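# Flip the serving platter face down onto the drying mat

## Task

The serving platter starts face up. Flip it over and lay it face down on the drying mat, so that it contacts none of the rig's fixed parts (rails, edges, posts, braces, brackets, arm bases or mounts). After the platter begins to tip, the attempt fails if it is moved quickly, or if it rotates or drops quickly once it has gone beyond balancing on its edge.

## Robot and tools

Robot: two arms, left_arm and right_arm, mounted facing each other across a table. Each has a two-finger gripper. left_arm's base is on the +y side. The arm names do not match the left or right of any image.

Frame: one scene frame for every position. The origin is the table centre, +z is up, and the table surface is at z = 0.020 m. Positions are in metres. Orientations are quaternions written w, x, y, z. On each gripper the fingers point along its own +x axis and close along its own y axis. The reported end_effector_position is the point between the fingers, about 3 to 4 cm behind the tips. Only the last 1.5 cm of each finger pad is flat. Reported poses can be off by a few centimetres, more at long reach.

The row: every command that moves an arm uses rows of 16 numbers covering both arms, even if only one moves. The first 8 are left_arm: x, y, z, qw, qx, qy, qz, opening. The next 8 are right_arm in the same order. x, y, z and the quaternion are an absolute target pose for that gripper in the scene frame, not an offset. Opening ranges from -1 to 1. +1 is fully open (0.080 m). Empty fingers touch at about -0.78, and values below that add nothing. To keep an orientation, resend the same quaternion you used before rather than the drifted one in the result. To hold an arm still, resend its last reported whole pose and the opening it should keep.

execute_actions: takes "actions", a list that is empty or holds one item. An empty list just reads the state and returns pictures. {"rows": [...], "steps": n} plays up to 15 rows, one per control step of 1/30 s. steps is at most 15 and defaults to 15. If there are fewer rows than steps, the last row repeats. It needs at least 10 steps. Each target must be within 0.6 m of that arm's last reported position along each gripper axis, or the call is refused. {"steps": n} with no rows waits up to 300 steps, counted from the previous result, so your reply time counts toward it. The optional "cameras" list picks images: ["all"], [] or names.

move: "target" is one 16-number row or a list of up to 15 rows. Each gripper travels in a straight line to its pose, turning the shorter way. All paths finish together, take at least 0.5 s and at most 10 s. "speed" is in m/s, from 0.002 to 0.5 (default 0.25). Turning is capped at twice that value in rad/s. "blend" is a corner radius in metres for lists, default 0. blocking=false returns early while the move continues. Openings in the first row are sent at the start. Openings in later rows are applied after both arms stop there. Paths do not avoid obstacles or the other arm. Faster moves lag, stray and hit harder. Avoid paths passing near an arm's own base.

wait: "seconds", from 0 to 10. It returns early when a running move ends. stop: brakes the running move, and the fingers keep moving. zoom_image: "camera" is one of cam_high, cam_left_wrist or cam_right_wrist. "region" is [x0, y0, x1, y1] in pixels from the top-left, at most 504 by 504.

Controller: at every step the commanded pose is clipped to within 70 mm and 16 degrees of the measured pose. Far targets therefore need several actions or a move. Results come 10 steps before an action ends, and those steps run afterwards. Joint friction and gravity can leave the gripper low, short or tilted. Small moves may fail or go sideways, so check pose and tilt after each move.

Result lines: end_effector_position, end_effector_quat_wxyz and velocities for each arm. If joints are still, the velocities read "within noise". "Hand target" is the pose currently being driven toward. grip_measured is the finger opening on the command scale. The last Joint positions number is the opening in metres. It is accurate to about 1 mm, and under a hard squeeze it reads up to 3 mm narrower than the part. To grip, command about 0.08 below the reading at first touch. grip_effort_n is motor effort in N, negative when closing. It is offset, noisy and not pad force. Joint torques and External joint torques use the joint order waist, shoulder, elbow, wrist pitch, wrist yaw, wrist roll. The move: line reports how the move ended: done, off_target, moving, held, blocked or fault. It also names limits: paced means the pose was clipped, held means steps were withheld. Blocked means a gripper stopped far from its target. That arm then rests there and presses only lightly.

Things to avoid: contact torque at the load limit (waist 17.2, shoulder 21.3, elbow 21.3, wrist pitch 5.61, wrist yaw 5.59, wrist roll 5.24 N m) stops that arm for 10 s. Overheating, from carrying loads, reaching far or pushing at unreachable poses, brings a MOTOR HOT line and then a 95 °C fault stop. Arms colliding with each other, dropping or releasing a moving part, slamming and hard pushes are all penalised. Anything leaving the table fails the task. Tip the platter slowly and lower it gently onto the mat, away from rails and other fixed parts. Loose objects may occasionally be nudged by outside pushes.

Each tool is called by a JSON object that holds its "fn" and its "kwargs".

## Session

{"fn": "execute_actions", "kwargs": {"actions": []}}

Scene clock: 0.00 s of 3974.00 s.
left_arm: end_effector_position=(+0.3479, +0.1610, +0.3459) grip_measured=+1.000 grip_effort_n=n/a end_effector_quat_wxyz=(+0.891, +0.414, +0.147, -0.113) | right_arm: end_effector_position=(-0.2519, -0.2605, +0.3897) grip_measured=+1.000 grip_effort_n=n/a end_effector_quat_wxyz=(+0.545, +0.034, +0.465, +0.697)
Joint positions: left_arm=[0.639 1.689 1.56 -0.385 -0.76 0.485 0.08] | right_arm=[1.09 1.102 1.345 -0.813 0.553 1.206 0.08]
Joint velocities: within noise
Joint torques (N m): no reading
External joint torques (N m): no reading
Motor temperatures (°C): left_arm=[29 30 27 26 25 30] | right_arm=[27 30 27 28 30 26]
Heat: left arm: hottest shoulder 30 °C (+0.0 °C/min); right arm: hottest shoulder 30 °C (+0.0 °C/min).
Hand target: left_arm +0.3480, +0.1610, +0.3457; +0.891, +0.415, +0.148, -0.113 | right_arm -0.2517, -0.2605, +0.3897; +0.545, +0.034, +0.465, +0.697

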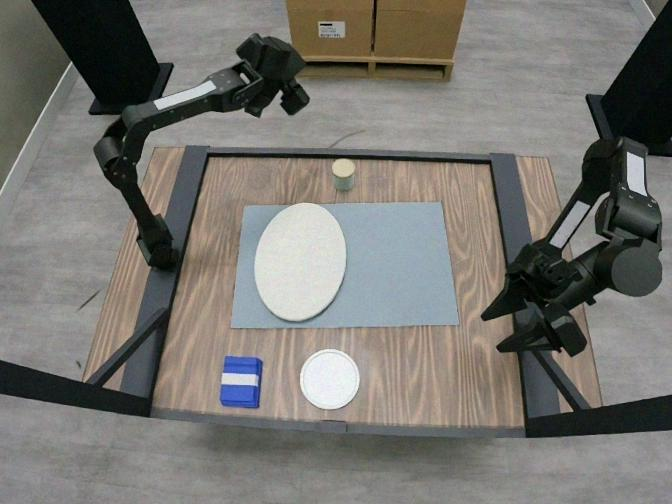

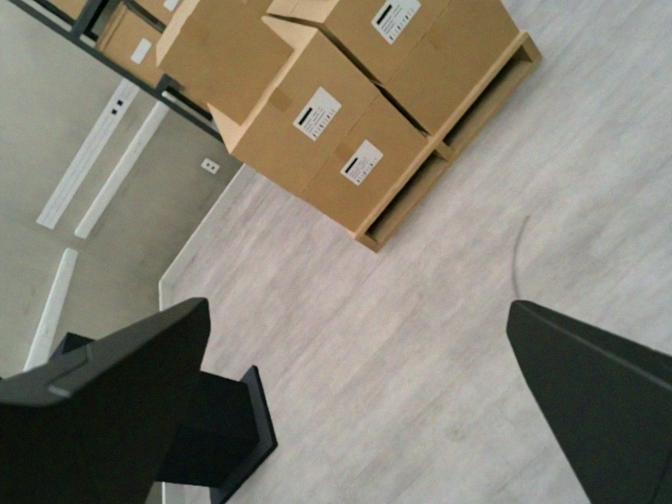

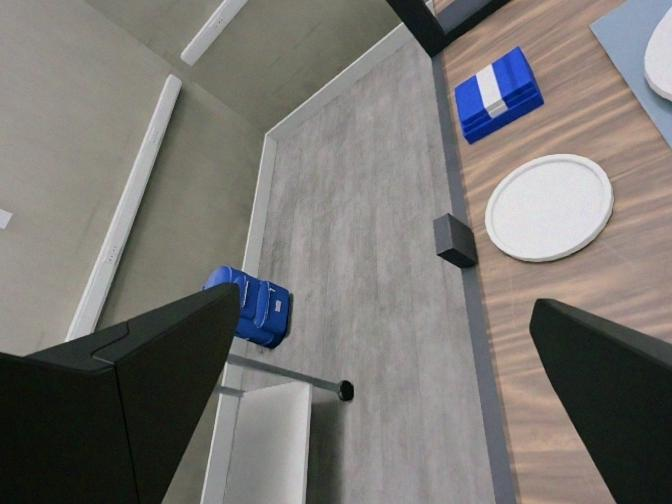

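{"fn": "move", "kwargs": {"target": [[0.3479,0.161,0.3459,0.891,0.414,0.147,-0.113,1,-0.1,-0.15,0.28,0.5495,-0.445,0.445,0.5495,0.0],[0.3479,0.161,0.3459,0.891,0.414,0.147,-0.113,1,-0.025,-0.08,0.14,0.2706,-0.6533,-0.2706,0.6533,0.0],[0.3479,0.161,0.3459,0.891,0.414,0.147,-0.113,1,-0.025,-0.053,0.088,0.2706,-0.6533,-0.2706,0.6533,0.0]], "speed": [0.3,0.25,0.12]}}

{"fn": "zoom_image", "kwargs": {"camera": "cam_high", "region": [220, 170, 470, 370]}}

Scene clock: 7.07 s of 3974.00 s.
left_arm: end_effector_position=(+0.3479, +0.1610, +0.3459) grip_measured=+1.000 grip_effort_n=-0.2 end_effector_quat_wxyz=(+0.891, +0.414, +0.147, -0.113) | right_arm: end_effector_position=(-0.0250, -0.0510, +0.0939) grip_measured=+0.003 grip_effort_n=-17.9 end_effector_quat_wxyz=(+0.276, -0.653, -0.274, +0.650)
Joint positions: left_arm=[0.639 1.689 1.56 -0.385 -0.76 0.485 0.08] | right_arm=[-0.027 1.71 0.793 0.145 -0.003 -1.577 0.035]
Joint velocities: within noise
Joint torques (N m): left_arm=[-0.01 -7.14 7.92 1.56 -0.23 -0.03] | right_arm=[-0.13 -6.76 3.89 1.38 -0.16 -0.11]
External joint torques (N m): left_arm=[0.01 0.7 0.98 0.02 -0.02 0] | right_arm=[-0.18 0.03 -1.82 -0.05 -0.11 -0.15]
Motor temperatures (°C): left_arm=[29 32 29 28 25 30] | right_arm=[27 31 28 29 30 26]
Heat: left arm: hottest shoulder 32 °C (+17.0 °C/min); right arm: hottest shoulder 31 °C (+8.5 °C/min).
Hand target: left_arm +0.3479, +0.1611, +0.3459; +0.891, +0.414, +0.147, -0.113 | right_arm -0.0250, -0.0531, +0.0881; -0.271, +0.653, +0.271, -0.653
Off the commanded pose: left_arm 0.000 m, 0 deg | right_arm 0.006 m, 1 deg.
Kept back: nothing.
move: done

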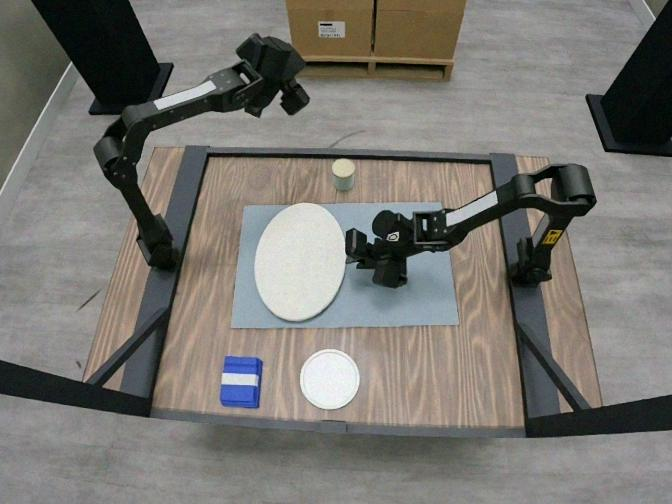

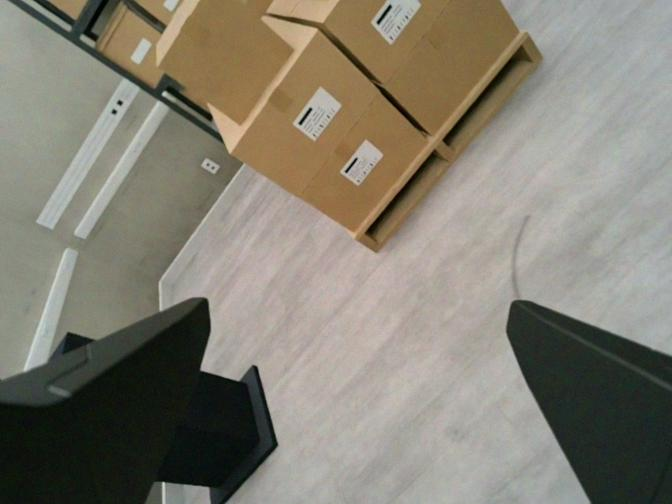

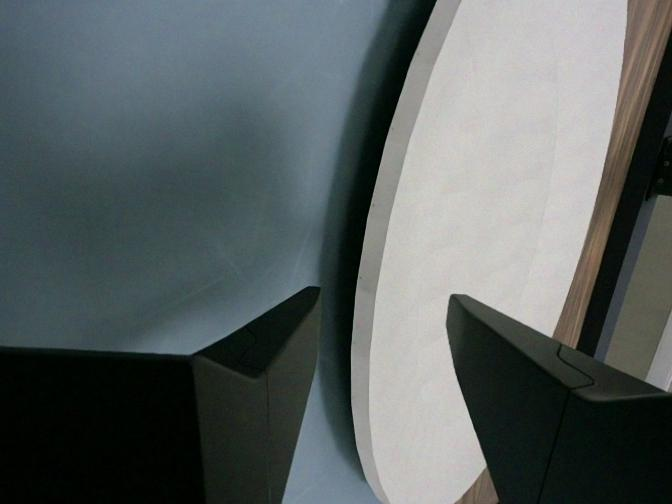

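Scaled by 2.016 from the camera's 672x504 image, which has a finer 960x720 frame.

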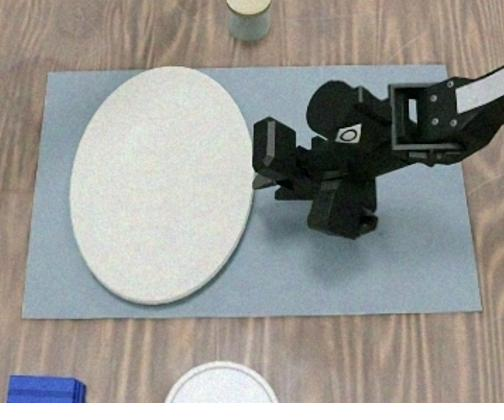

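{"fn": "move", "kwargs": {"target": [[0.3479,0.161,0.3459,0.891,0.414,0.147,-0.113,1,-0.025,-0.036,0.075,0.2706,-0.6533,-0.2706,0.6533,0.0],[0.3479,0.161,0.3459,0.891,0.414,0.147,-0.113,1,-0.025,-0.023,0.064,0.2706,-0.6533,-0.2706,0.6533,0.0],[0.3479,0.161,0.3459,0.891,0.414,0.147,-0.113,1,-0.025,-0.006,0.062,0.2706,-0.6533,-0.2706,0.6533,0.0]], "speed": 0.06}}

Scene clock: 8.70 s of 3974.00 s.
left_arm: end_effector_position=(+0.3479, +0.1610, +0.3459) grip_measured=+1.000 grip_effort_n=-0.2 end_effector_quat_wxyz=(+0.891, +0.414, +0.147, -0.113) | right_arm: end_effector_position=(-0.0245, -0.0080, +0.0674) grip_measured=+0.003 grip_effort_n=-17.9 end_effector_quat_wxyz=(+0.275, -0.653, -0.273, +0.650)
Joint positions: left_arm=[0.639 1.689 1.56 -0.385 -0.76 0.485 0.08] | right_arm=[-0.027 1.922 0.94 0.208 -0.003 -1.577 0.035]
Joint velocities: within noise
Joint torques (N m): left_arm=[-0.01 -7.15 7.94 1.56 -0.22 -0.04] | right_arm=[-0.01 -7.18 5.63 1.09 -0.2 -0.08]
External joint torques (N m): left_arm=[0.06 0.8 0.92 0.01 -0.01 0] | right_arm=[-0.02 0.92 0.18 -0.31 -0.15 -0.11]
Motor temperatures (°C): left_arm=[29 33 29 28 25 30] | right_arm=[27 31 28 29 30 26]
Heat: left arm: hottest shoulder 33 °C (+20.7 °C/min); right arm: hottest shoulder 31 °C (+6.9 °C/min).
Hand target: left_arm +0.3479, +0.1611, +0.3459; +0.891, +0.414, +0.147, -0.113 | right_arm -0.0250, -0.0061, +0.0620; -0.271, +0.653, +0.271, -0.653
Off the commanded pose: left_arm 0.000 m, 0 deg | right_arm 0.006 m, 1 deg.
Kept back: nothing.
move: done

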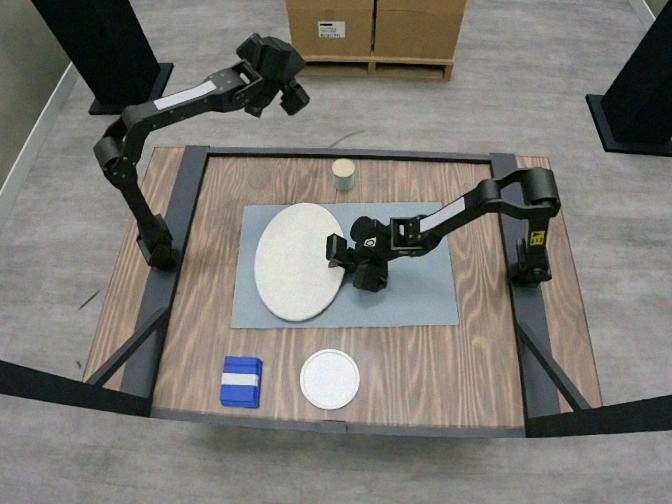

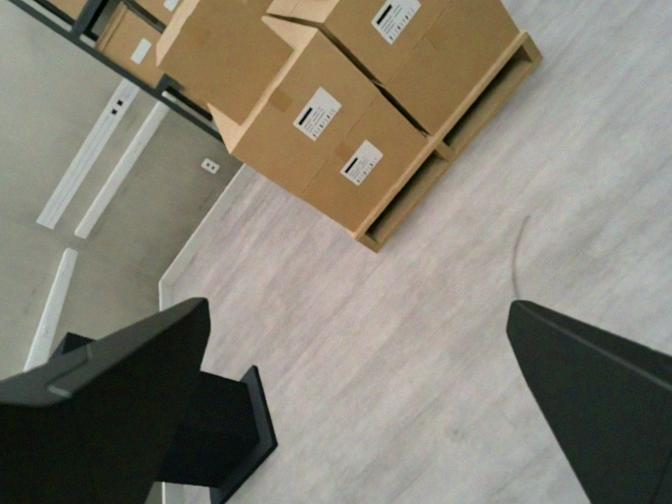

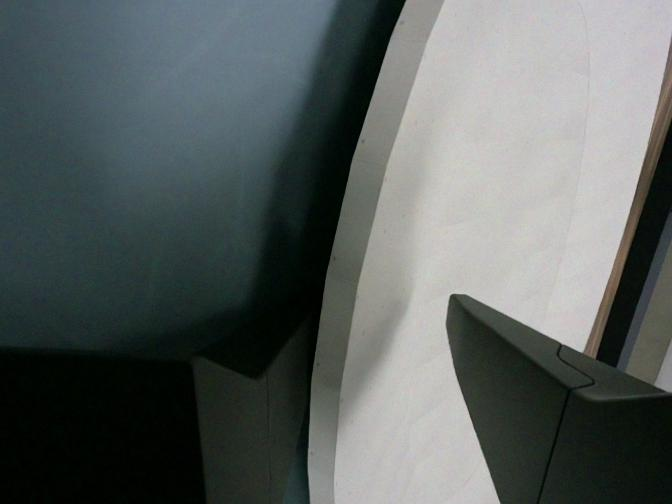

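{"fn": "move", "kwargs": {"target": [0.3,0.2,0.33,0.891,0.414,0.147,-0.113,1,-0.025,-0.006,0.063,0.2706,-0.6533,-0.2706,0.6533,-0.4], "speed": 0.08, "cameras": []}}

{"fn": "move", "kwargs": {"target": [0.22,0.22,0.32,0.891,0.414,0.147,-0.113,1,-0.025,-0.006,0.064,0.2706,-0.6533,-0.2706,0.6533,-0.56], "speed": 0.12}}

Scene clock: 10.40 s of 3974.00 s.
left_arm: end_effector_position=(+0.3022, +0.1980, +0.3298) grip_measured=+1.000 grip_effort_n=-0.2 end_effector_quat_wxyz=(+0.890, +0.415, +0.148, -0.114) | right_arm: end_effector_position=(-0.0245, -0.0090, +0.0660) grip_measured=-0.359 grip_effort_n=-83.5 end_effector_quat_wxyz=(+0.274, -0.654, -0.270, +0.652)
Joint positions: left_arm=[0.595 1.471 1.283 -0.35 -0.795 0.454 0.08] | right_arm=[-0.027 1.923 0.941 0.201 -0.003 -1.574 0.019]
Joint velocities: within noise
Joint torques (N m): left_arm=[-0.27 -6.82 6.84 1.56 -0.47 -0.11] | right_arm=[-0.27 -7.73 5.61 1.25 -0.12 -0.13]
External joint torques (N m): left_arm=[-0.23 -0.71 -0.05 0.07 -0.24 -0.07] | right_arm=[-0.29 0.49 0.09 -0.17 -0.08 -0.17]
Motor temperatures (°C): left_arm=[29 33 29 28 25 30] | right_arm=[27 31 28 30 30 26]
Heat: left arm: hottest shoulder 33 °C (+17.3 °C/min); right arm: hottest shoulder 31 °C (+5.8 °C/min).
Hand target: left_arm +0.3001, +0.2001, +0.3301; +0.891, +0.414, +0.147, -0.113 | right_arm -0.0250, -0.0061, +0.0630; -0.271, +0.653, +0.271, -0.653
Off the commanded pose: left_arm 0.003 m, 0 deg | right_arm 0.004 m, 0 deg.
Kept back: nothing.
move: done
No camera images: "cameras" was empty.

Scene clock: 11.50 s of 3974.00 s.
left_arm: end_effector_position=(+0.2215, +0.2175, +0.3210) grip_measured=+1.000 grip_effort_n=-0.2 end_effector_quat_wxyz=(+0.891, +0.413, +0.147, -0.115) | right_arm: end_effector_position=(-0.0245, -0.0090, +0.0660) grip_measured=-0.359 grip_effort_n=-83.5 end_effector_quat_wxyz=(+0.274, -0.654, -0.270, +0.652)
Joint positions: left_arm=[0.372 1.278 1.128 -0.542 -0.977 0.25 0.08] | right_arm=[-0.027 1.923 0.941 0.2 -0.003 -1.574 0.019]
Joint velocities: within noise
Joint torques (N m): left_arm=[-0.28 -5.17 6.68 1.11 -0.61 -0.1] | right_arm=[-0.25 -8.01 5.76 1.06 -0.19 -0.09]
External joint torques (N m): left_arm=[-0.28 -0.63 -0.07 -0.22 -0.27 -0.06] | right_arm=[-0.28 0.09 0.33 -0.34 -0.15 -0.13]
Motor temperatures (°C): left_arm=[29 33 29 29 25 30] | right_arm=[27 31 28 30 30 26]
Heat: left arm: hottest shoulder 33 °C (+15.7 °C/min); right arm: hottest shoulder 31 °C (+5.2 °C/min).
Hand target: left_arm +0.2200, +0.2200, +0.3200; +0.891, +0.414, +0.147, -0.113 | right_arm -0.0250, -0.0060, +0.0640; -0.271, +0.653, +0.271, -0.653
Off the commanded pose: left_arm 0.003 m, 0 deg | right_arm 0.004 m, 0 deg.
Kept back: nothing.
move: done

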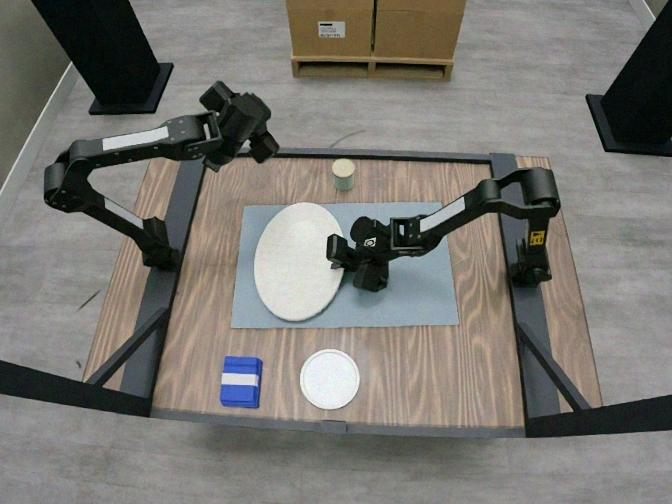

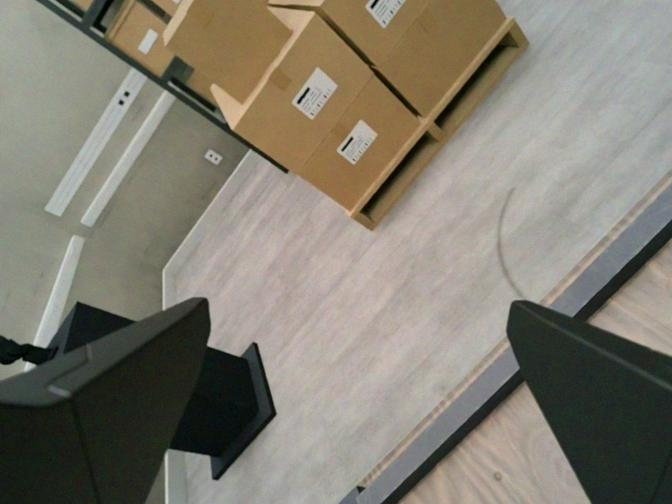

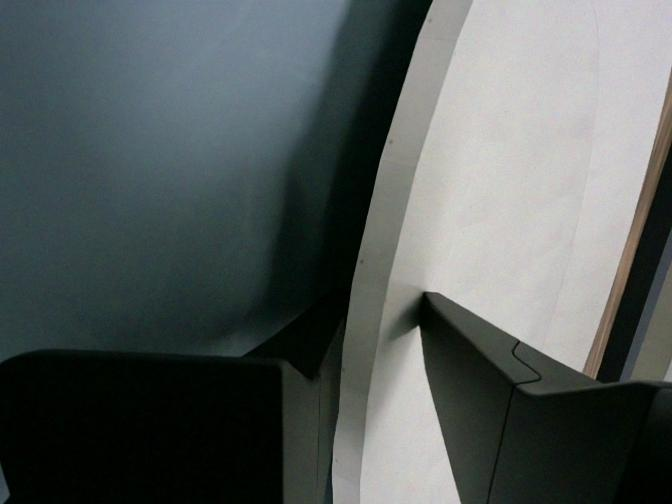

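{"fn": "move", "kwargs": {"target": [[0.22,0.22,0.32,0.891,0.414,0.147,-0.113,1,-0.025,0.0,0.118,0.2706,-0.6533,-0.2706,0.6533,-0.6],[0.22,0.22,0.32,0.891,0.414,0.147,-0.113,1,-0.025,0.02,0.182,0.2706,-0.6533,-0.2706,0.6533,-0.6]], "speed": 0.06, "cameras": []}}

{"fn": "move", "kwargs": {"target": [[0.22,0.22,0.32,0.891,0.414,0.147,-0.113,1,-0.025,0.03,0.21,0.1994,-0.6784,-0.1994,0.6784,-0.8],[0.22,0.22,0.32,0.891,0.414,0.147,-0.113,1,-0.025,-0.01,0.27,0.1228,-0.6963,-0.1228,0.6963,-0.8]], "speed": 0.06}}

Scene clock: 14.33 s of 3974.00 s.
left_arm: end_effector_position=(+0.2214, +0.2175, +0.3210) grip_measured=+1.000 grip_effort_n=-0.2 end_effector_quat_wxyz=(+0.891, +0.413, +0.147, -0.114) | right_arm: end_effector_position=(-0.0227, +0.0121, +0.1539) grip_measured=-0.588 grip_effort_n=-59.8 end_effector_quat_wxyz=(+0.252, -0.663, -0.245, +0.661)
Joint positions: left_arm=[0.372 1.278 1.128 -0.543 -0.978 0.249 0.08] | right_arm=[-0.03 1.838 1.279 -0.292 -0.003 -1.574 0.009]
Joint velocities: within noise
Joint torques (N m): left_arm=[-0.24 -5.18 6.69 1.11 -0.6 -0.11] | right_arm=[0.29 -14.45 8.92 1.17 -0.18 -0.08]
External joint torques (N m): left_arm=[-0.25 -0.63 -0.05 -0.22 -0.25 -0.07] | right_arm=[0.26 -5.84 2.37 -0.18 -0.14 -0.11]
Motor temperatures (°C): left_arm=[29 33 30 29 25 30] | right_arm=[27 32 29 30 30 26]
Heat: left arm: hottest shoulder 33 °C (+12.6 °C/min); right arm: hottest shoulder 32 °C (+8.4 °C/min).
Hand target: left_arm +0.2200, +0.2199, +0.3200; +0.891, +0.414, +0.147, -0.113 | right_arm -0.0250, +0.0191, +0.1818; -0.270, +0.653, +0.271, -0.653
Off the commanded pose: left_arm 0.003 m, 0 deg | right_arm 0.029 m, 4 deg.
Kept back: nothing.
move: off_target (right_arm)
No camera images: "cameras" was empty.

Scene clock: 18.30 s of 3974.00 s.
left_arm: end_effector_position=(+0.2214, +0.2176, +0.3210) grip_measured=+1.000 grip_effort_n=-0.2 end_effector_quat_wxyz=(+0.891, +0.413, +0.147, -0.114) | right_arm: end_effector_position=(-0.0232, -0.0137, +0.2445) grip_measured=-0.627 grip_effort_n=-83.5 end_effector_quat_wxyz=(+0.100, -0.700, -0.095, +0.701) end_effector_velocity=(+0.000, -0.001, +0.002) end_effector_angular_velocity=(-0.007, +0.001, +0.021)
Joint positions: left_arm=[0.372 1.278 1.128 -0.543 -0.978 0.249 0.08] | right_arm=[-0.03 2.08 2.169 -1.383 -0.003 -1.576 0.007]
Joint velocities: left_arm=[within noise] | right_arm=[-0.002 0.007 0.022 -0.022 -0.007 -0.022 0]
Joint torques (N m): left_arm=[-0.24 -5.18 6.69 1.11 -0.6 -0.1] | right_arm=[0.33 -15.24 9.45 0.61 -0.03 -0.16]
External joint torques (N m): left_arm=[-0.27 -0.66 -0.06 -0.23 -0.25 -0.06] | right_arm=[0.32 -5.63 3.59 -0.13 0.02 -0.18]
Motor temperatures (°C): left_arm=[29 33 30 29 25 30] | right_arm=[27 34 31 30 30 26]
Heat: left arm: hottest shoulder 33 °C (+9.8 °C/min); right arm: hottest shoulder 34 °C (+13.1 °C/min).
Hand target: left_arm +0.2200, +0.2200, +0.3200; +0.891, +0.414, +0.147, -0.113 | right_arm -0.0250, -0.0110, +0.2698; -0.123, +0.696, +0.123, -0.696
Off the commanded pose: left_arm 0.003 m, 0 deg | right_arm 0.026 m, 4 deg.
Kept back: nothing.
move: off_target (right_arm)

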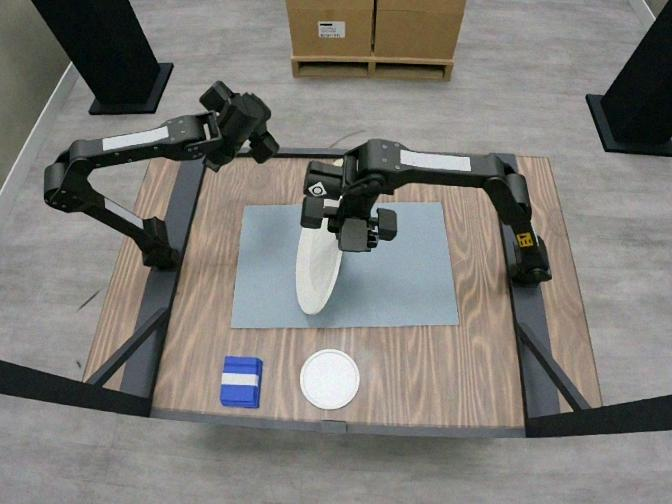

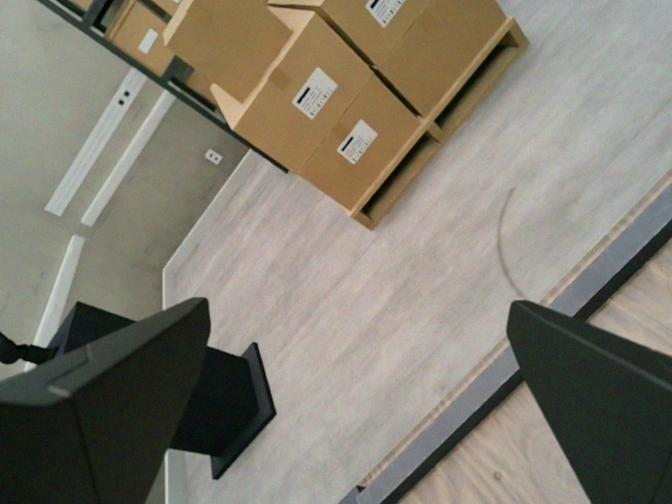

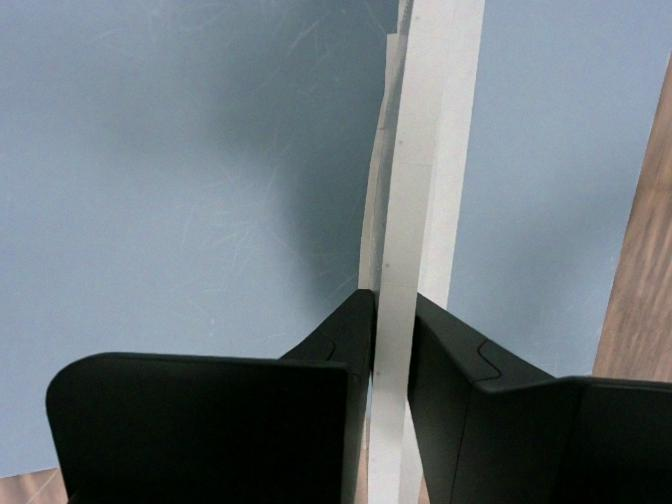

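{"fn": "move", "kwargs": {"target": [[0.22,0.22,0.32,0.891,0.414,0.147,-0.113,1,-0.03,-0.06,0.315,0.0739,-0.7032,-0.0739,0.7032,-0.8],[0.22,0.22,0.32,0.891,0.414,0.147,-0.113,1,-0.03,-0.065,0.32,0.5495,-0.445,0.445,0.5495,-0.8]], "speed": [0.07,0.16], "cameras": []}}

{"fn": "move", "kwargs": {"target": [0.22,0.22,0.32,0.891,0.414,0.147,-0.113,1,-0.03,-0.06,0.32,0.7011,0.0923,0.7011,0.0923,-0.8], "speed": 0.16}}

Scene clock: 25.27 s of 3974.00 s.
left_arm: end_effector_position=(+0.2214, +0.2176, +0.3210) grip_measured=+1.000 grip_effort_n=-0.2 end_effector_quat_wxyz=(+0.891, +0.413, +0.147, -0.114) | right_arm: end_effector_position=(-0.0297, -0.0554, +0.2873) grip_measured=-0.627 grip_effort_n=-83.5 end_effector_quat_wxyz=(+0.554, -0.437, +0.438, +0.556)
Joint positions: left_arm=[0.372 1.278 1.128 -0.543 -0.978 0.249 0.08] | right_arm=[-0.015 2.005 2.249 -1.578 -0.003 0 0.007]
Joint velocities: within noise
Joint torques (N m): left_arm=[-0.24 -5.19 6.69 1.11 -0.6 -0.1] | right_arm=[-0.13 -19.34 6.15 0.43 0.14 0.06]
External joint torques (N m): left_arm=[-0.29 -0.67 -0.05 -0.22 -0.25 -0.07] | right_arm=[-0.14 -10.54 0.62 -0.31 0.15 0.06]
Motor temperatures (°C): left_arm=[29 33 30 29 25 30] | right_arm=[27 42 33 30 30 26]
Heat: left arm: hottest shoulder 33 °C (+7.1 °C/min); right arm: hottest shoulder 42 °C (+28.5 °C/min). Heating fast: the right arm's shoulder motor: a push or a pull is the cause, and it goes on while you think. Ease it with your next call, before anything else.
Hand target: left_arm +0.2200, +0.2200, +0.3200; +0.891, +0.414, +0.147, -0.113 | right_arm -0.0300, -0.0654, +0.3183; +0.573, -0.413, +0.414, +0.574
Off the commanded pose: left_arm 0.003 m, 0 deg | right_arm 0.034 m, 2 deg.
joint sent to its limit (right arm) — joint 4 (wrist pitch), lower limit.
Kept back: nothing.
move: off_target (right_arm)
No camera images: "cameras" was empty.

Scene clock: 30.53 s of 3974.00 s.
left_arm: end_effector_position=(+0.2214, +0.2176, +0.3210) grip_measured=+1.000 grip_effort_n=-0.2 end_effector_quat_wxyz=(+0.891, +0.413, +0.147, -0.114) | right_arm: end_effector_position=(-0.0295, -0.0565, +0.2866) grip_measured=-0.628 grip_effort_n=-83.5 end_effector_quat_wxyz=(+0.704, +0.080, +0.700, +0.084)
Joint positions: left_arm=[0.372 1.278 1.128 -0.543 -0.978 0.249 0.08] | right_arm=[-0.012 2.002 2.242 -1.578 0.006 1.568 0.007]
Joint velocities: within noise
Joint torques (N m): left_arm=[-0.23 -5.18 6.7 1.12 -0.6 -0.1] | right_arm=[-0.12 -17.16 9.28 0.38 -0.07 0.11]
External joint torques (N m): left_arm=[-0.25 -0.66 -0.05 -0.22 -0.26 -0.07] | right_arm=[-0.14 -8.43 3.79 -0.3 -0.11 0.12]
Motor temperatures (°C): left_arm=[29 33 31 29 25 30] | right_arm=[27 44 33 29 30 26]
Heat: left arm: hottest shoulder 33 °C (+5.9 °C/min); right arm: hottest shoulder 44 °C (+27.5 °C/min). Heating fast: the right arm's shoulder motor: a push or a pull is the cause, and it goes on while you think. Ease it with your next call, before anything else.
Hand target: left_arm +0.2200, +0.2200, +0.3200; +0.891, +0.414, +0.147, -0.113 | right_arm -0.0300, -0.0615, +0.3187; +0.698, +0.115, +0.698, +0.115
Off the commanded pose: left_arm 0.003 m, 0 deg | right_arm 0.034 m, 2 deg.
joint sent to its limit (right arm) — joint 4 (wrist pitch), lower limit.
Kept back: nothing.
move: off_target (right_arm)

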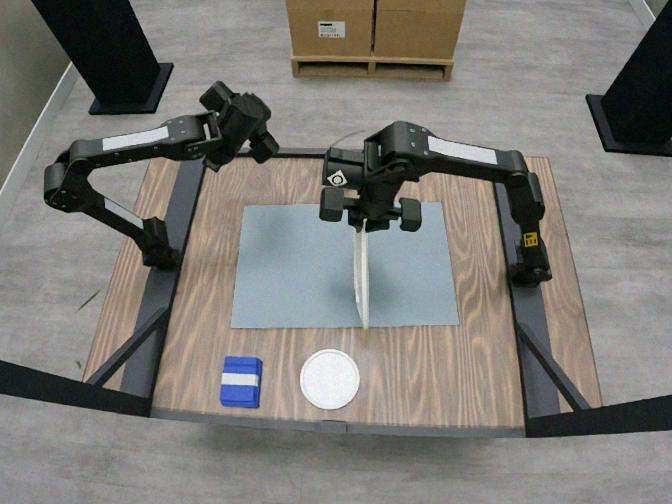

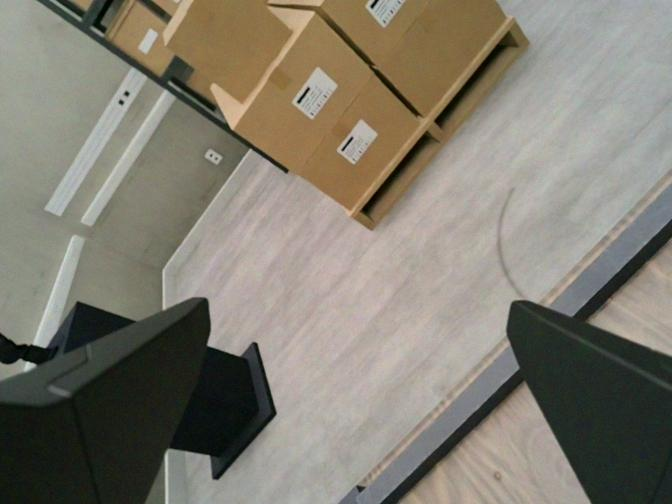

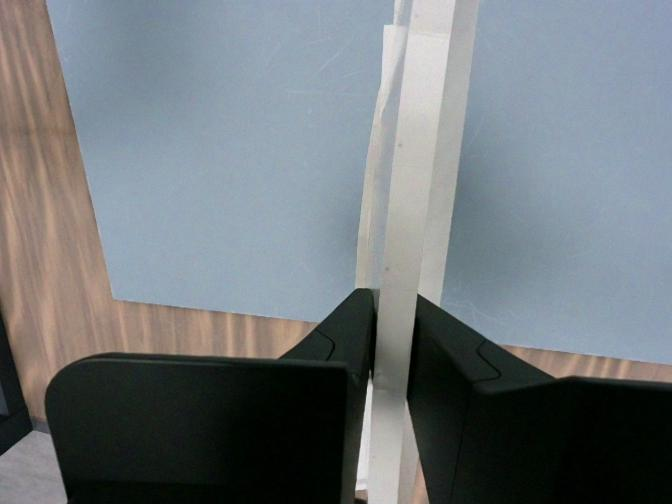

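{"fn": "move", "kwargs": {"target": [0.22,0.22,0.32,0.891,0.414,0.147,-0.113,1,-0.03,-0.01,0.278,0.6901,0.1541,0.6901,0.1541,-0.8], "speed": 0.05, "cameras": []}}

{"fn": "move", "kwargs": {"target": [[0.22,0.22,0.32,0.891,0.414,0.147,-0.113,1,-0.03,-0.035,0.242,0.6903,0.1531,0.6903,0.1531,-0.8],[0.22,0.22,0.32,0.891,0.414,0.147,-0.113,1,-0.03,-0.062,0.233,0.683,0.183,0.683,0.183,-0.8]], "speed": 0.04, "blend": 0.01}}

{"fn": "zoom_image", "kwargs": {"camera": "cam_high", "region": [220, 150, 470, 350]}}

Scene clock: 33.00 s of 3974.00 s.
left_arm: end_effector_position=(+0.2214, +0.2176, +0.3210) grip_measured=+1.000 grip_effort_n=-0.2 end_effector_quat_wxyz=(+0.891, +0.413, +0.147, -0.114) | right_arm: end_effector_position=(-0.0297, -0.0175, +0.2673) grip_measured=-0.576 grip_effort_n=-83.5 end_effector_quat_wxyz=(+0.697, +0.131, +0.693, +0.134)
Joint positions: left_arm=[0.372 1.278 1.128 -0.543 -0.978 0.249 0.08] | right_arm=[-0.012 1.983 2.09 -1.301 0.006 1.569 0.009]
Joint velocities: within noise
Joint torques (N m): left_arm=[-0.23 -5.17 6.69 1.11 -0.6 -0.1] | right_arm=[-0.06 -12.98 5.07 3.52 -0.09 0.12]
External joint torques (N m): left_arm=[-0.24 -0.68 -0.05 -0.22 -0.25 -0.07] | right_arm=[-0.08 -3.89 -0.91 2.62 -0.14 0.14]
Motor temperatures (°C): left_arm=[29 33 31 29 25 30] | right_arm=[27 45 34 30 30 26]
Heat: left arm: hottest shoulder 33 °C (+5.5 °C/min); right arm: hottest shoulder 45 °C (+27.3 °C/min). Heating fast: the right arm's shoulder motor: a push or a pull is the cause, and it goes on while you think. Ease it with your next call, before anything else.
Hand target: left_arm +0.2200, +0.2200, +0.3200; +0.891, +0.414, +0.147, -0.113 | right_arm -0.0300, -0.0104, +0.2782; +0.690, +0.154, +0.690, +0.154
Off the commanded pose: left_arm 0.003 m, 0 deg | right_arm 0.013 m, 4 deg.
Kept back: nothing.
move: off_target (right_arm)
No camera images: "cameras" was empty.

Scene clock: 35.43 s of 3974.00 s.
left_arm: end_effector_position=(+0.2214, +0.2176, +0.3210) grip_measured=+1.000 grip_effort_n=-0.2 end_effector_quat_wxyz=(+0.891, +0.413, +0.147, -0.114) | right_arm: end_effector_position=(-0.0290, -0.0662, +0.2574) grip_measured=-0.570 grip_effort_n=-83.5 end_effector_quat_wxyz=(+0.680, +0.199, +0.676, +0.200) end_effector_velocity=(+0.000, -0.005, -0.003) end_effector_angular_velocity=(-0.012, -0.010, +0.005)
Joint positions: left_arm=[0.372 1.278 1.128 -0.543 -0.978 0.249 0.08] | right_arm=[-0.013 1.596 1.492 -0.896 0.006 1.569 0.009]
Joint velocities: left_arm=[within noise] | right_arm=[0.002 -0.012 -0.017 -0.007 0.007 -0.007 0]
Joint torques (N m): left_arm=[-0.24 -5.17 6.68 1.11 -0.6 -0.1] | right_arm=[-0.03 -3.29 2.12 2.35 -0.07 0.1]
External joint torques (N m): left_arm=[-0.23 -0.73 -0.01 -0.22 -0.26 -0.07] | right_arm=[-0.01 3.54 -4.52 1.16 -0.12 0.13]
Motor temperatures (°C): left_arm=[29 33 31 29 25 30] | right_arm=[27 45 33 32 30 26]
Heat: left arm: hottest shoulder 33 °C (+5.1 °C/min); right arm: hottest shoulder 45 °C (+25.4 °C/min).
Hand target: left_arm +0.2200, +0.2200, +0.3200; +0.891, +0.414, +0.147, -0.113 | right_arm -0.0299, -0.0632, +0.2335; +0.683, +0.183, +0.683, +0.183
Off the commanded pose: left_arm 0.003 m, 0 deg | right_arm 0.025 m, 3 deg.
Kept back: nothing.
move: off_target (right_arm)

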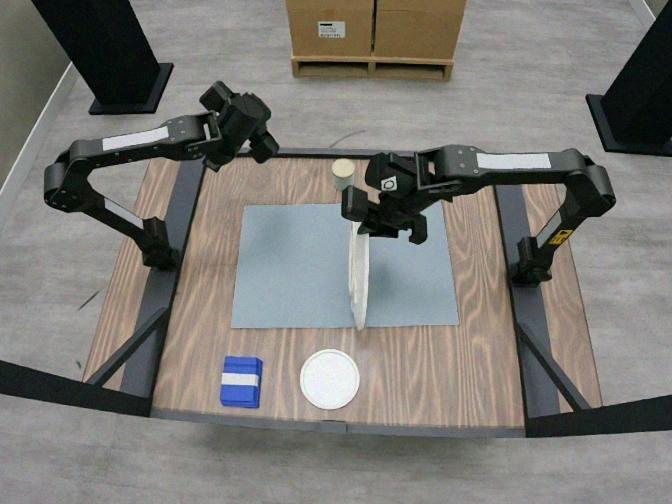

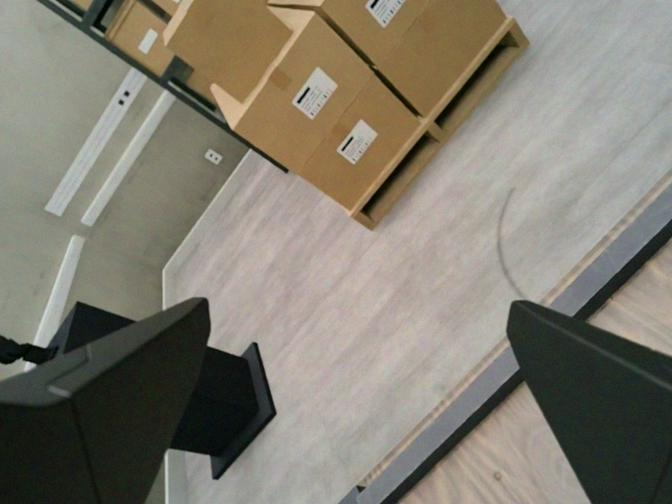

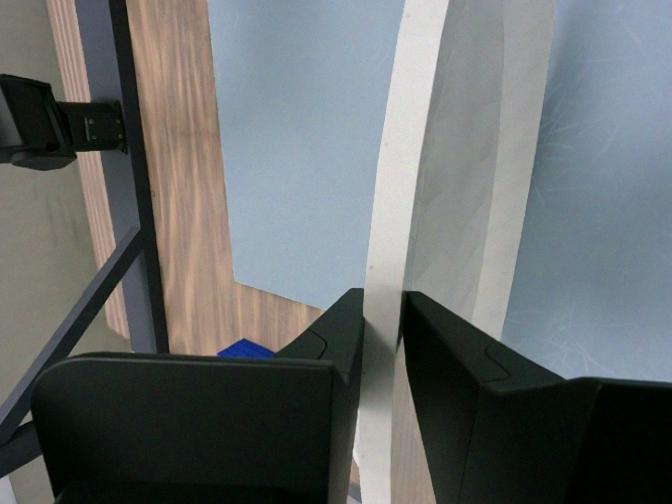

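Scaled by 2.016 from the camera's 672x504 image, which has a finer 960x720 frame.

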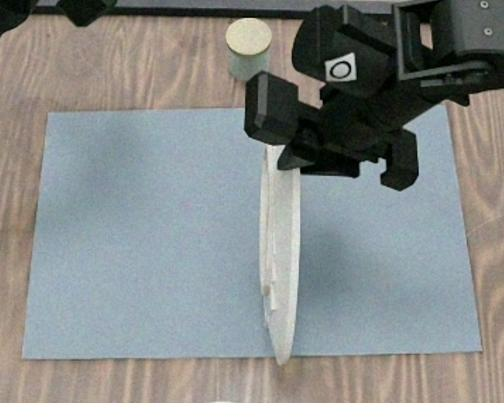

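{"fn": "move", "kwargs": {"target": [[0.22,0.22,0.32,0.891,0.414,0.147,-0.113,1,-0.03,-0.09,0.235,0.683,0.183,0.683,0.183,-0.8],[0.22,0.22,0.32,0.891,0.414,0.147,-0.113,1,-0.03,-0.128,0.209,0.6644,0.2418,0.6644,0.2418,-0.8]], "speed": 0.04, "cameras": ["cam_high"]}}

Scene clock: 41.00 s of 3974.00 s.
left_arm: end_effector_position=(+0.2214, +0.2176, +0.3210) grip_measured=+1.000 grip_effort_n=0.2 end_effector_quat_wxyz=(+0.891, +0.413, +0.147, -0.114) | right_arm: end_effector_position=(-0.0289, -0.1279, +0.2379) grip_measured=-0.598 grip_effort_n=-83.5 end_effector_quat_wxyz=(+0.657, +0.266, +0.653, +0.266)
Joint positions: left_arm=[0.372 1.278 1.128 -0.543 -0.978 0.249 0.08] | right_arm=[-0.013 1.217 0.993 -0.576 0.006 1.57 0.008]
Joint velocities: within noise
Joint torques (N m): left_arm=[-0.24 -5.19 6.68 1.11 -0.6 -0.1] | right_arm=[0.06 0.28 1.64 1.75 -0.02 0.15]
External joint torques (N m): left_arm=[-0.25 -0.71 -0.02 -0.21 -0.26 -0.07] | right_arm=[0.05 4.48 -5.27 0.32 -0.06 0.19]
Motor temperatures (°C): left_arm=[29 33 31 29 25 30] | right_arm=[27 43 32 33 30 26]
Heat: left arm: hottest shoulder 33 °C (+4.4 °C/min); right arm: hottest shoulder 43 °C (+19.0 °C/min).
Hand target: left_arm +0.2200, +0.2200, +0.3200; +0.891, +0.414, +0.147, -0.113 | right_arm -0.0299, -0.1298, +0.2099; +0.665, +0.242, +0.664, +0.242
Off the commanded pose: left_arm 0.003 m, 0 deg | right_arm 0.029 m, 4 deg.
Kept back: nothing.
move: off_target (right_arm)
Images, in order (width x height): cam_high 672x504.

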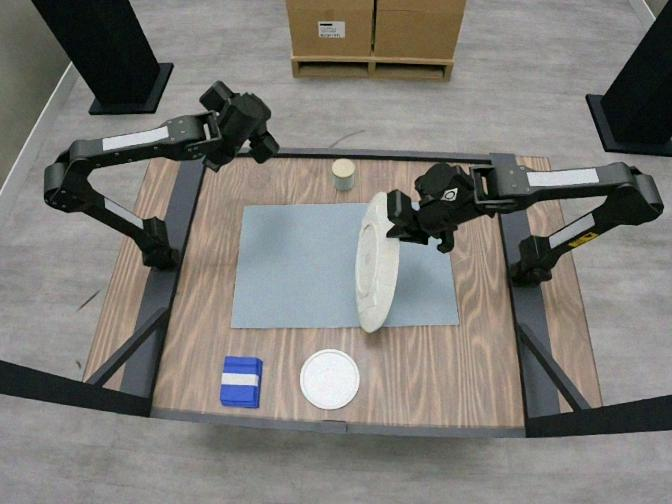

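{"fn": "move", "kwargs": {"target": [0.22,0.22,0.32,0.891,0.414,0.147,-0.113,1,-0.03,-0.155,0.17,0.6644,0.2418,0.6644,0.2418,-0.75], "speed": 0.04, "cameras": ["cam_high"]}}

{"fn": "move", "kwargs": {"target": [0.22,0.22,0.32,0.891,0.414,0.147,-0.113,1,-0.03,-0.163,0.226,0.644,0.292,0.644,0.292,-0.6], "speed": 0.03, "cameras": ["cam_high"]}}

Scene clock: 43.37 s of 3974.00 s.
left_arm: end_effector_position=(+0.2214, +0.2176, +0.3210) grip_measured=+1.000 grip_effort_n=-0.2 end_effector_quat_wxyz=(+0.891, +0.413, +0.147, -0.114) | right_arm: end_effector_position=(-0.0281, -0.1512, +0.2313) grip_measured=-0.598 grip_effort_n=-83.5 end_effector_quat_wxyz=(+0.643, +0.299, +0.639, +0.297)
Joint positions: left_arm=[0.372 1.278 1.128 -0.543 -0.978 0.249 0.08] | right_arm=[-0.016 1.058 0.816 -0.458 0.006 1.57 0.008]
Joint velocities: within noise
Joint torques (N m): left_arm=[-0.04 -4.23 7.87 1.23 -0.41 -0.03] | right_arm=[-0.11 -1.05 4.75 1.67 0.12 -0.08]
External joint torques (N m): left_arm=[-0.06 0.33 1.1 -0.11 -0.06 0.01] | right_arm=[-0.13 2.1 -2.23 0.16 0.08 -0.04]
Motor temperatures (°C): left_arm=[29 33 31 29 26 30] | right_arm=[27 42 32 33 30 26]
Heat: left arm: hottest shoulder 33 °C (+4.2 °C/min); right arm: hottest shoulder 42 °C (+16.6 °C/min).
Hand target: left_arm +0.2214, +0.2176, +0.3210; +0.891, +0.413, +0.147, -0.114 | right_arm -0.0283, -0.1500, +0.2212; +0.647, +0.290, +0.643, +0.289
Off the commanded pose: left_arm 0.003 m, 0 deg | right_arm 0.061 m, 10 deg.
Kept back: nothing.
move: blocked (right_arm; both arms now hold where they are)
Images, in order (width x height): cam_high 672x504.

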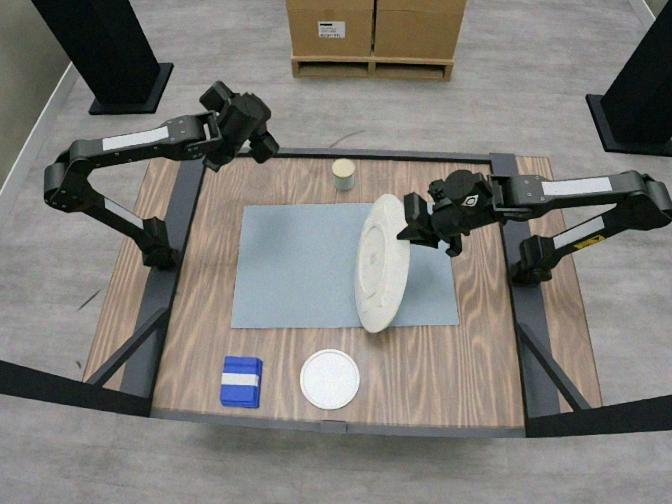

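Scene clock: 44.10 s of 3974.00 s.
left_arm: end_effector_position=(+0.2214, +0.2176, +0.3210) grip_measured=+1.000 grip_effort_n=-0.2 end_effector_quat_wxyz=(+0.891, +0.413, +0.147, -0.114) | right_arm: end_effector_position=(-0.0281, -0.1623, +0.2283) grip_measured=-0.595 grip_effort_n=-24.0 end_effector_quat_wxyz=(+0.646, +0.293, +0.642, +0.291)
Joint positions: left_arm=[0.372 1.278 1.128 -0.543 -0.978 0.249 0.08] | right_arm=[-0.016 1.021 0.799 -0.497 0.006 1.57 0.008]
Joint velocities: within noise
Joint torques (N m): left_arm=[-0.23 -5.17 6.69 1.11 -0.6 -0.11] | right_arm=[0.36 -4.09 4.75 1.73 0.05 0.08]
External joint torques (N m): left_arm=[-0.22 -0.71 0 -0.21 -0.27 -0.07] | right_arm=[0.36 -1.21 -2.19 0.25 0.01 0.12]
Motor temperatures (°C): left_arm=[29 33 31 29 26 30] | right_arm=[27 42 32 33 30 26]
Heat: left arm: hottest shoulder 33 °C (+4.1 °C/min); right arm: hottest shoulder 42 °C (+16.3 °C/min).
Hand target: left_arm +0.2200, +0.2200, +0.3200; +0.891, +0.414, +0.147, -0.113 | right_arm -0.0300, -0.1630, +0.2261; +0.644, +0.292, +0.644, +0.292
Off the commanded pose: left_arm 0.003 m, 0 deg | right_arm 0.003 m, 0 deg.
Kept back: nothing.
move: done
Images, in order (width x height): cam_high 672x504.

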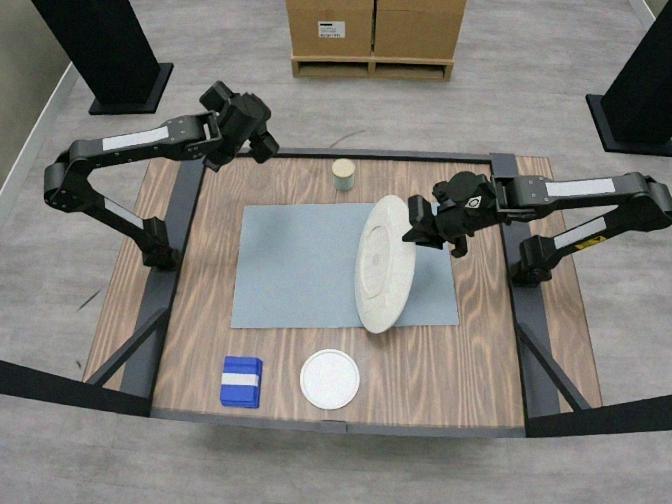

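{"fn": "move", "kwargs": {"target": [[0.22,0.22,0.32,0.891,0.414,0.147,-0.113,1,-0.03,-0.163,0.226,0.644,0.292,0.644,0.292,-0.53]], "speed": 0.03, "cameras": []}}

{"fn": "move", "kwargs": {"target": [[0.22,0.22,0.32,0.891,0.414,0.147,-0.113,1,-0.03,-0.163,0.226,0.644,0.292,0.644,0.292,-0.45]], "speed": 0.03, "cameras": ["cam_high"]}}

{"fn": "move", "kwargs": {"target": [[0.22,0.22,0.32,0.891,0.414,0.147,-0.113,1,-0.03,-0.175,0.19,0.644,0.292,0.644,0.292,-0.42]], "speed": 0.04, "cameras": ["cam_high"]}}

Scene clock: 45.27 s of 3974.00 s.
left_arm: end_effector_position=(+0.2214, +0.2176, +0.3210) grip_measured=+1.000 grip_effort_n=-0.2 end_effector_quat_wxyz=(+0.891, +0.413, +0.147, -0.114) | right_arm: end_effector_position=(-0.0283, -0.1628, +0.2272) grip_measured=-0.533 grip_effort_n=12.8 end_effector_quat_wxyz=(+0.646, +0.291, +0.643, +0.290)
Joint positions: left_arm=[0.372 1.278 1.128 -0.543 -0.978 0.249 0.08] | right_arm=[-0.015 1.021 0.797 -0.498 0.006 1.571 0.011]
Joint velocities: within noise
Joint torques (N m): left_arm=[-0.25 -5.17 6.7 1.11 -0.6 -0.1] | right_arm=[0.19 -3.95 4.99 1.82 0.02 0.12]
External joint torques (N m): left_arm=[-0.23 -0.66 -0.06 -0.22 -0.26 -0.07] | right_arm=[0.22 -1.08 -1.91 0.35 -0.03 0.16]
Motor temperatures (°C): left_arm=[29 33 31 29 26 30] | right_arm=[27 41 32 33 30 26]
Heat: left arm: hottest shoulder 33 °C (+4.0 °C/min); right arm: hottest shoulder 41 °C (+14.6 °C/min).
Hand target: left_arm +0.2200, +0.2200, +0.3200; +0.891, +0.414, +0.147, -0.113 | right_arm -0.0299, -0.1630, +0.2260; +0.644, +0.292, +0.644, +0.292
Off the commanded pose: left_arm 0.003 m, 0 deg | right_arm 0.002 m, 0 deg.
Kept back: nothing.
move: done
No camera images: "cameras" was empty.

Scene clock: 45.97 s of 3974.00 s.
left_arm: end_effector_position=(+0.2214, +0.2176, +0.3210) grip_measured=+1.000 grip_effort_n=-0.2 end_effector_quat_wxyz=(+0.891, +0.413, +0.147, -0.114) | right_arm: end_effector_position=(-0.0284, -0.1629, +0.2270) grip_measured=-0.453 grip_effort_n=12.3 end_effector_quat_wxyz=(+0.646, +0.291, +0.643, +0.290)
Joint positions: left_arm=[0.372 1.278 1.128 -0.543 -0.978 0.249 0.08] | right_arm=[-0.015 1.021 0.796 -0.499 0.006 1.571 0.015]
Joint velocities: within noise
Joint torques (N m): left_arm=[-0.24 -5.18 6.7 1.11 -0.6 -0.1] | right_arm=[0.24 -4.05 4.84 1.89 0.03 0.07]
External joint torques (N m): left_arm=[-0.23 -0.67 -0.06 -0.22 -0.26 -0.06] | right_arm=[0.23 -1.17 -2.09 0.41 -0.01 0.11]
Motor temperatures (°C): left_arm=[29 33 31 29 26 30] | right_arm=[27 41 32 33 30 26]
Heat: left arm: hottest shoulder 33 °C (+3.9 °C/min); right arm: hottest shoulder 41 °C (+14.4 °C/min).
Hand target: left_arm +0.2200, +0.2200, +0.3200; +0.891, +0.414, +0.147, -0.113 | right_arm -0.0300, -0.1630, +0.2260; +0.644, +0.292, +0.644, +0.292
Off the commanded pose: left_arm 0.003 m, 0 deg | right_arm 0.002 m, 0 deg.
Kept back: nothing.
move: done
Images, in order (width x height): cam_high 672x504.

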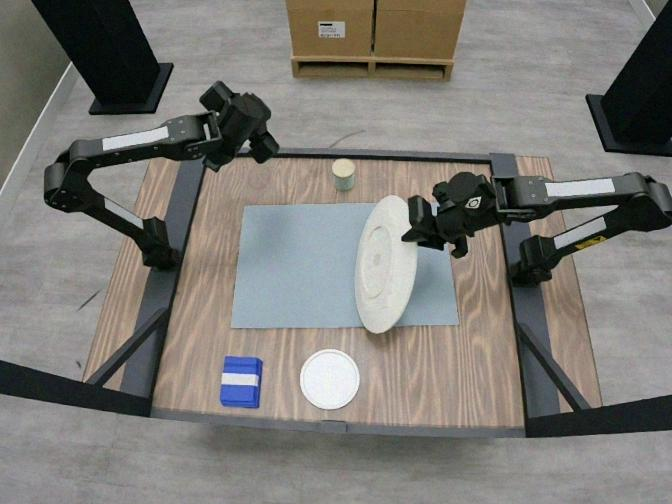

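Scene clock: 47.17 s of 3974.00 s.
left_arm: end_effector_position=(+0.2214, +0.2176, +0.3210) grip_measured=+1.000 grip_effort_n=-0.2 end_effector_quat_wxyz=(+0.891, +0.413, +0.147, -0.114) | right_arm: end_effector_position=(-0.0287, -0.1761, +0.1870) grip_measured=-0.422 grip_effort_n=8.1 end_effector_quat_wxyz=(+0.649, +0.286, +0.645, +0.285)
Joint positions: left_arm=[0.372 1.278 1.128 -0.543 -0.978 0.249 0.08] | right_arm=[-0.014 0.979 0.629 -0.39 0.006 1.571 0.016]
Joint velocities: within noise
Joint torques (N m): left_arm=[-0.24 -5.18 6.68 1.12 -0.6 -0.1] | right_arm=[0.22 -4.26 5.29 2.13 -0.01 0.04]
External joint torques (N m): left_arm=[-0.21 -0.69 -0.05 -0.21 -0.26 -0.07] | right_arm=[0.23 -1.71 -1.62 0.66 -0.05 0.08]
Motor temperatures (°C): left_arm=[29 33 31 29 26 30] | right_arm=[27 41 32 34 30 26]
Heat: left arm: hottest shoulder 33 °C (+3.8 °C/min); right arm: hottest shoulder 41 °C (+14.0 °C/min).
Hand target: left_arm +0.2200, +0.2200, +0.3200; +0.891, +0.414, +0.147, -0.113 | right_arm -0.0300, -0.1750, +0.1899; +0.644, +0.292, +0.644, +0.292
Off the commanded pose: left_arm 0.003 m, 0 deg | right_arm 0.003 m, 1 deg.
Kept back: nothing.
move: done
Images, in order (width x height): cam_high 672x504.

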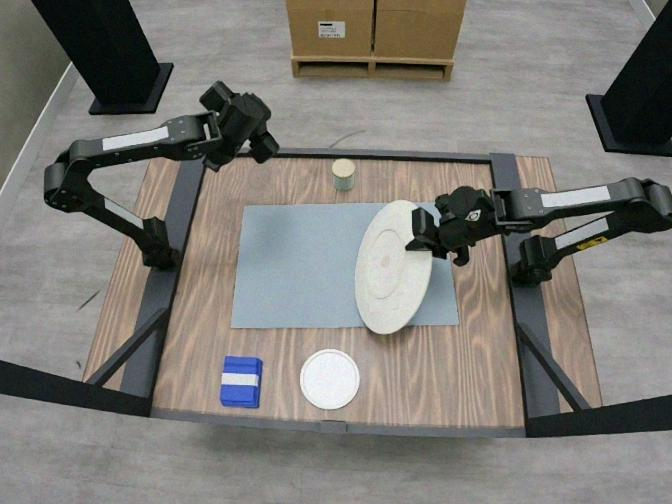

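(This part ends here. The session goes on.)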